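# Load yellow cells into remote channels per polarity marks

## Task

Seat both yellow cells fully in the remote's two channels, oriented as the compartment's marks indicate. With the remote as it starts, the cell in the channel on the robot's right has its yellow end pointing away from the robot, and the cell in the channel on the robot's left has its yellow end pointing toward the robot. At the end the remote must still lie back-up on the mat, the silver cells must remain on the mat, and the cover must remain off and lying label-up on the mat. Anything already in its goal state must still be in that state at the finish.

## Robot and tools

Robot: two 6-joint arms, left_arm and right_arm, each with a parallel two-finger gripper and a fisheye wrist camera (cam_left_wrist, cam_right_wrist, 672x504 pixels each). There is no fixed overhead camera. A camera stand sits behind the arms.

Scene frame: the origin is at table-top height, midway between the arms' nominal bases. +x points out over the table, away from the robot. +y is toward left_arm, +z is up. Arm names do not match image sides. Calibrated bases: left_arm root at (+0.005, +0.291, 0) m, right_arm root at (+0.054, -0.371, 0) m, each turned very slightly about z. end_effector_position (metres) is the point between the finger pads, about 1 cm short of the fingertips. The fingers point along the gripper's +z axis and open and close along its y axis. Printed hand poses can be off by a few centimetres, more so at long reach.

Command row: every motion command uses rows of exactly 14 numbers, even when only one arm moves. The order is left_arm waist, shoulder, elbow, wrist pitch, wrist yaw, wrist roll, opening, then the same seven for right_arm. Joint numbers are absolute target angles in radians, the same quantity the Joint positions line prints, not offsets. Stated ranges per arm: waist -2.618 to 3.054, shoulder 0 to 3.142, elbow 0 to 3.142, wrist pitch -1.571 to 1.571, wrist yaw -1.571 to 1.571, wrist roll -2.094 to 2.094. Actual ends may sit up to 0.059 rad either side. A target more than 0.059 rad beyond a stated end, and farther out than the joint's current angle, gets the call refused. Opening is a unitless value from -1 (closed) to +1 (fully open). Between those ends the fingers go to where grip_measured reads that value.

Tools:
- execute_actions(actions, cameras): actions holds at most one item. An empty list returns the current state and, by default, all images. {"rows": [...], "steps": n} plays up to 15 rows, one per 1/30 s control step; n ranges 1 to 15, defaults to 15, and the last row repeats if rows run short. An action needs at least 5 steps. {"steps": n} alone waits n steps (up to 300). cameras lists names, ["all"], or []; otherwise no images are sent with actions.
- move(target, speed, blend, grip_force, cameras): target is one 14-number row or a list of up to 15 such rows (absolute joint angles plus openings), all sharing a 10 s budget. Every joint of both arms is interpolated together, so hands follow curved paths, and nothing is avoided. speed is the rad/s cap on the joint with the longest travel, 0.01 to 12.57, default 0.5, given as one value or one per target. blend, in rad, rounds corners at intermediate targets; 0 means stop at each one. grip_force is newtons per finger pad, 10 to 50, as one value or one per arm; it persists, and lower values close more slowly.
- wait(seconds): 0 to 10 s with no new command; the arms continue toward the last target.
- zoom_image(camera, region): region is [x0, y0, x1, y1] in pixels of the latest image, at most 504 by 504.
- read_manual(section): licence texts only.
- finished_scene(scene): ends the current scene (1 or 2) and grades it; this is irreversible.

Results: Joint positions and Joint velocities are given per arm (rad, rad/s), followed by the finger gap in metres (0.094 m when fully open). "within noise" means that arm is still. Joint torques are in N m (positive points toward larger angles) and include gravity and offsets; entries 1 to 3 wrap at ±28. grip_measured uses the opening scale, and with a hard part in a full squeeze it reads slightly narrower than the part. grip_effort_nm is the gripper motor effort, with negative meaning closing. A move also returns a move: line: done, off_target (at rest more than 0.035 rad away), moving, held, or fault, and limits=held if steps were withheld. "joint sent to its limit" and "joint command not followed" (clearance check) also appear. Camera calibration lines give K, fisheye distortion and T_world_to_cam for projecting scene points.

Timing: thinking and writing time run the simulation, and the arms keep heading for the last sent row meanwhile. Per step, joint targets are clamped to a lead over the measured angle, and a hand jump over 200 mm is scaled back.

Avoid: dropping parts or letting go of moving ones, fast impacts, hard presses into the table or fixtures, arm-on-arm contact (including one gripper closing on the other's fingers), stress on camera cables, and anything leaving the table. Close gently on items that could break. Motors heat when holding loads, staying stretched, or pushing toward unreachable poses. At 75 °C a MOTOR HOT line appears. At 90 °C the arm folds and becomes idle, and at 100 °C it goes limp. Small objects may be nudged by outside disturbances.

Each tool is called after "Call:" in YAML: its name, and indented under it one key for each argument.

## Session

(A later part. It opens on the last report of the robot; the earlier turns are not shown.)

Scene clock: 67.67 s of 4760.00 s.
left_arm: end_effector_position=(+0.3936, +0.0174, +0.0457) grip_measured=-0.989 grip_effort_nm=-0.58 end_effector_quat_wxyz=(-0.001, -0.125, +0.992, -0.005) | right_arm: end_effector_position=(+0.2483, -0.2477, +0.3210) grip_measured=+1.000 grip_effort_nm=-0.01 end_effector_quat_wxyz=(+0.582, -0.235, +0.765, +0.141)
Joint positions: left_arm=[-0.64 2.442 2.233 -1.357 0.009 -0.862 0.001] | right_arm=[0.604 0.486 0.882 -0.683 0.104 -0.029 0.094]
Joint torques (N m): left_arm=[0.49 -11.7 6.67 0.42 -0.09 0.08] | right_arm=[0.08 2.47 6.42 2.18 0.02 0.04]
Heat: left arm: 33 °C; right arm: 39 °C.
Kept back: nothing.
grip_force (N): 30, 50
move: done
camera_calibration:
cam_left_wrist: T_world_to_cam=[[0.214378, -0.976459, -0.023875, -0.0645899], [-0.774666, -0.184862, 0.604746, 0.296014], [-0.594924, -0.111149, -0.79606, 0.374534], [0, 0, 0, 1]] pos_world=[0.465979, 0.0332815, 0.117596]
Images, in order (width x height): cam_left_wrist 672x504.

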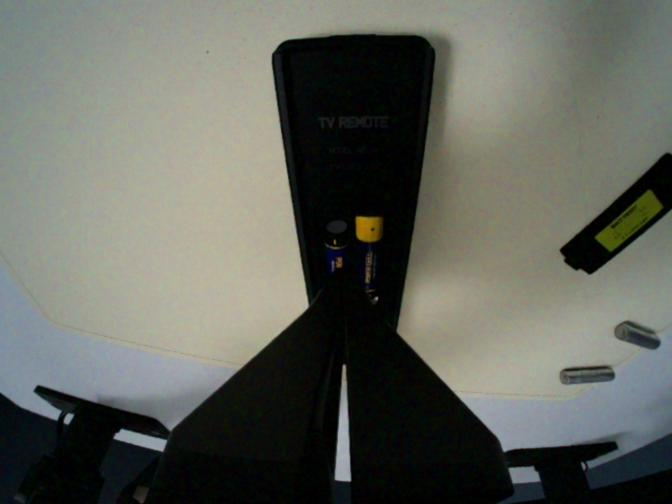

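Call:
move:
  target:
    - [-0.626,2.466,2.2235,-1.343,0,-0.852,-1, 0.604,0.486,0.882,-0.683,0.104,-0.029,1]
    - [-0.626,2.466,2.164,-1.285,0,-0.852,-1, 0.604,0.486,0.882,-0.683,0.104,-0.029,1]
    - [-0.626,2.466,2.137,-1.257,0,-0.852,-1, 0.604,0.486,0.882,-0.683,0.104,-0.029,1]
  speed: 0.15
  cameras: ["cam_left_wrist"]

Call:
zoom_image:
  camera: "cam_left_wrist"
  region: [266, 170, 426, 330]

Scene clock: 69.83 s of 4760.00 s.
left_arm: end_effector_position=(+0.3938, +0.0201, +0.0353) grip_measured=-0.989 grip_effort_nm=-0.58 end_effector_quat_wxyz=(-0.002, -0.125, +0.992, -0.005) | right_arm: end_effector_position=(+0.2483, -0.2477, +0.3210) grip_measured=+1.000 grip_effort_nm=-0.01 end_effector_quat_wxyz=(+0.582, -0.235, +0.765, +0.141)
Joint positions: left_arm=[-0.635 2.435 2.179 -1.311 0.009 -0.858 0.001] | right_arm=[0.604 0.486 0.882 -0.683 0.104 -0.029 0.094]
Joint torques (N m): left_arm=[0.68 -11.08 3.63 0.84 -0.1 0.09] | right_arm=[0.08 2.47 6.42 2.18 0.02 0.03]
Heat: left arm: 33 °C; right arm: 39 °C.
Kept back: nothing.
grip_force (N): 30, 50
move: off_target (left_arm); left_arm: the wrist pitch is farthest, 0.054 rad from its target
camera_calibration:
cam_left_wrist: T_world_to_cam=[[0.215093, -0.97628, -0.0247416, -0.0625131], [-0.773986, -0.185864, 0.605311, 0.302696], [-0.595551, -0.111048, -0.795605, 0.366974], [0, 0, 0, 1]] pos_world=[0.46628, 0.0359816, 0.107195]
Images, in order (width x height): cam_left_wrist 672x504.

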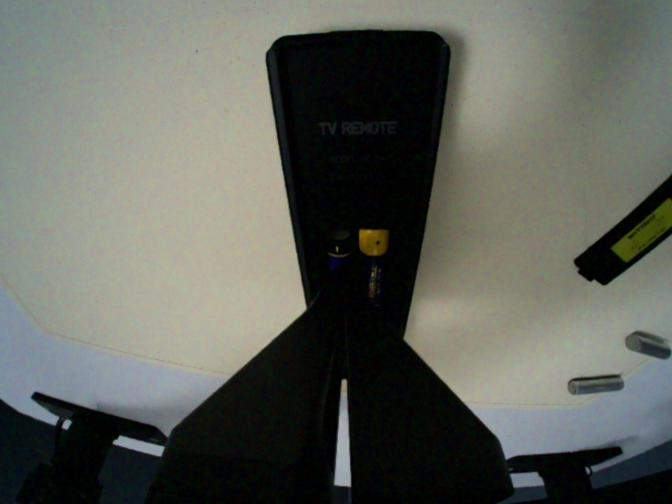

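Scaled by 3.150 from the camera's 672x504 image, which has a finer 960x720 frame.

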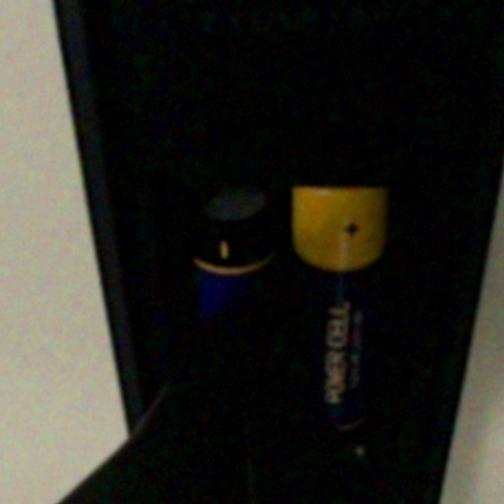

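Call:
move:
  target: [-0.64,2.42,2.32,-1.47,0,-0.862,-1, 0.604,0.486,0.882,-0.683,0.104,-0.029,1]
  speed: 0.5
  cameras: ["cam_left_wrist"]

Call:
zoom_image:
  camera: "cam_left_wrist"
  region: [296, 150, 396, 270]

Call:
move:
  target: [-0.63,1.82,1.38,-0.65,0,0,-0.5, 0.604,0.486,0.882,-0.683,0.104,-0.029,1]
  speed: 0.8
  cameras: ["cam_left_wrist"]

Call:
zoom_image:
  camera: "cam_left_wrist"
  region: [286, 150, 426, 290]

Scene clock: 71.23 s of 4760.00 s.
left_arm: end_effector_position=(+0.3878, +0.0243, +0.0659) grip_measured=-0.989 grip_effort_nm=-0.58 end_effector_quat_wxyz=(-0.011, -0.125, +0.992, +0.003) | right_arm: end_effector_position=(+0.2483, -0.2477, +0.3210) grip_measured=+1.000 grip_effort_nm=-0.01 end_effector_quat_wxyz=(+0.582, -0.235, +0.765, +0.141)
Joint positions: left_arm=[-0.635 2.435 2.301 -1.457 0.009 -0.858 0.001] | right_arm=[0.604 0.486 0.882 -0.683 0.104 -0.029 0.094]
Joint torques (N m): left_arm=[-0.4 -15.17 9.39 0.07 -0.09 -0.03] | right_arm=[0.08 2.48 6.42 2.18 0.02 0.03]
Heat: left arm: 33 °C; right arm: 39 °C.
Kept back: nothing.
grip_force (N): 30, 50
move: done
camera_calibration:
cam_left_wrist: T_world_to_cam=[[0.214408, -0.975826, -0.0423447, -0.0548868], [-0.761945, -0.194225, 0.617832, 0.274979], [-0.611121, -0.100204, -0.785169, 0.393264], [0, 0, 0, 1]] pos_world=[0.461619, 0.0392544, 0.136564]
Images, in order (width x height): cam_left_wrist 672x504.

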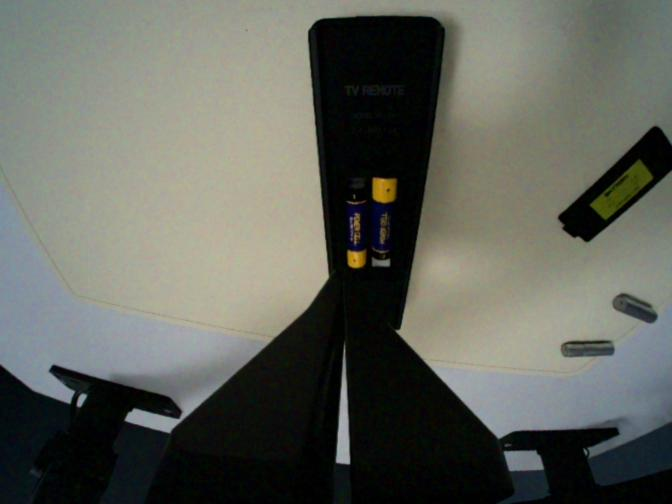

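Scaled by 4.200 from the camera's 672x504 image, which has a finer 960x720 frame.

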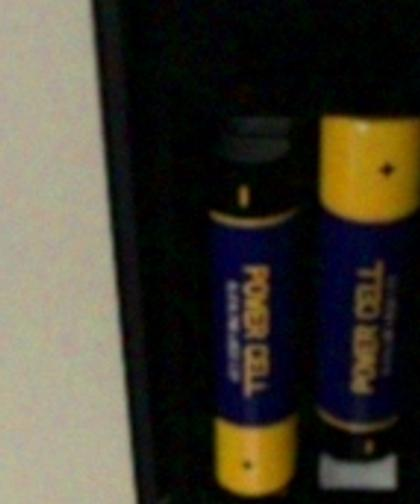

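Scene clock: 73.30 s of 4760.00 s.
left_arm: end_effector_position=(+0.3718, +0.0358, +0.0911) grip_measured=-0.503 grip_effort_nm=0.16 end_effector_quat_wxyz=(+0.209, +0.289, +0.932, -0.070) | right_arm: end_effector_position=(+0.2483, -0.2477, +0.3210) grip_measured=+1.000 grip_effort_nm=-0.01 end_effector_quat_wxyz=(+0.582, -0.235, +0.765, +0.141)
Joint positions: left_arm=[-0.635 1.851 1.392 -0.668 0.008 -0.007 0.023] | right_arm=[0.604 0.486 0.882 -0.683 0.104 -0.029 0.094]
Joint torques (N m): left_arm=[0.38 -12.64 7.15 1.28 -0.06 0.1] | right_arm=[0.08 2.48 6.42 2.18 0.02 0.04]
Heat: left arm: 33 °C; right arm: 39 °C.
Kept back: nothing.
grip_force (N): 30, 50
move: done
camera_calibration:
cam_left_wrist: T_world_to_cam=[[-0.580374, -0.813603, -0.0348732, 0.249761], [-0.801625, 0.56324, 0.200395, 0.275115], [-0.1434, 0.144259, -0.979094, 0.239467], [0, 0, 0, 1]] pos_world=[0.399833, 0.0137057, 0.188039]
Images, in order (width x height): cam_left_wrist 672x504.

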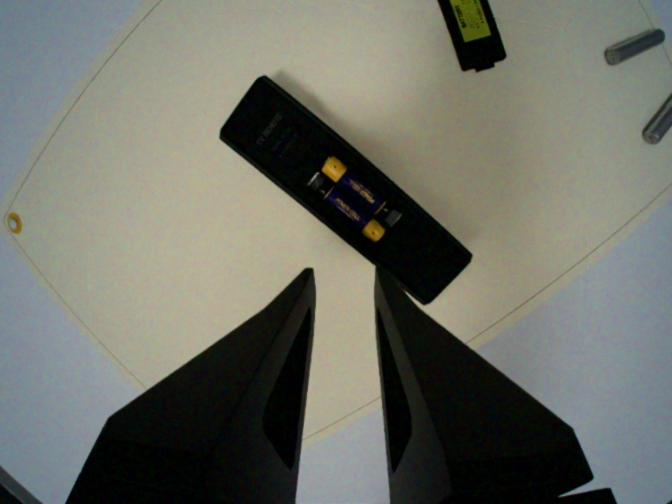

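Scaled by 3.600 from the camera's 672x504 image, which has a finer 960x720 frame.

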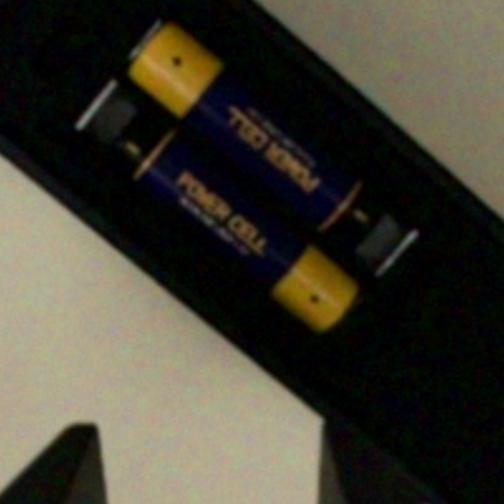

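Same seated configuration as in scene 1.

Call:
finished_scene:
  scene: 2

The scene is finished: the task was done.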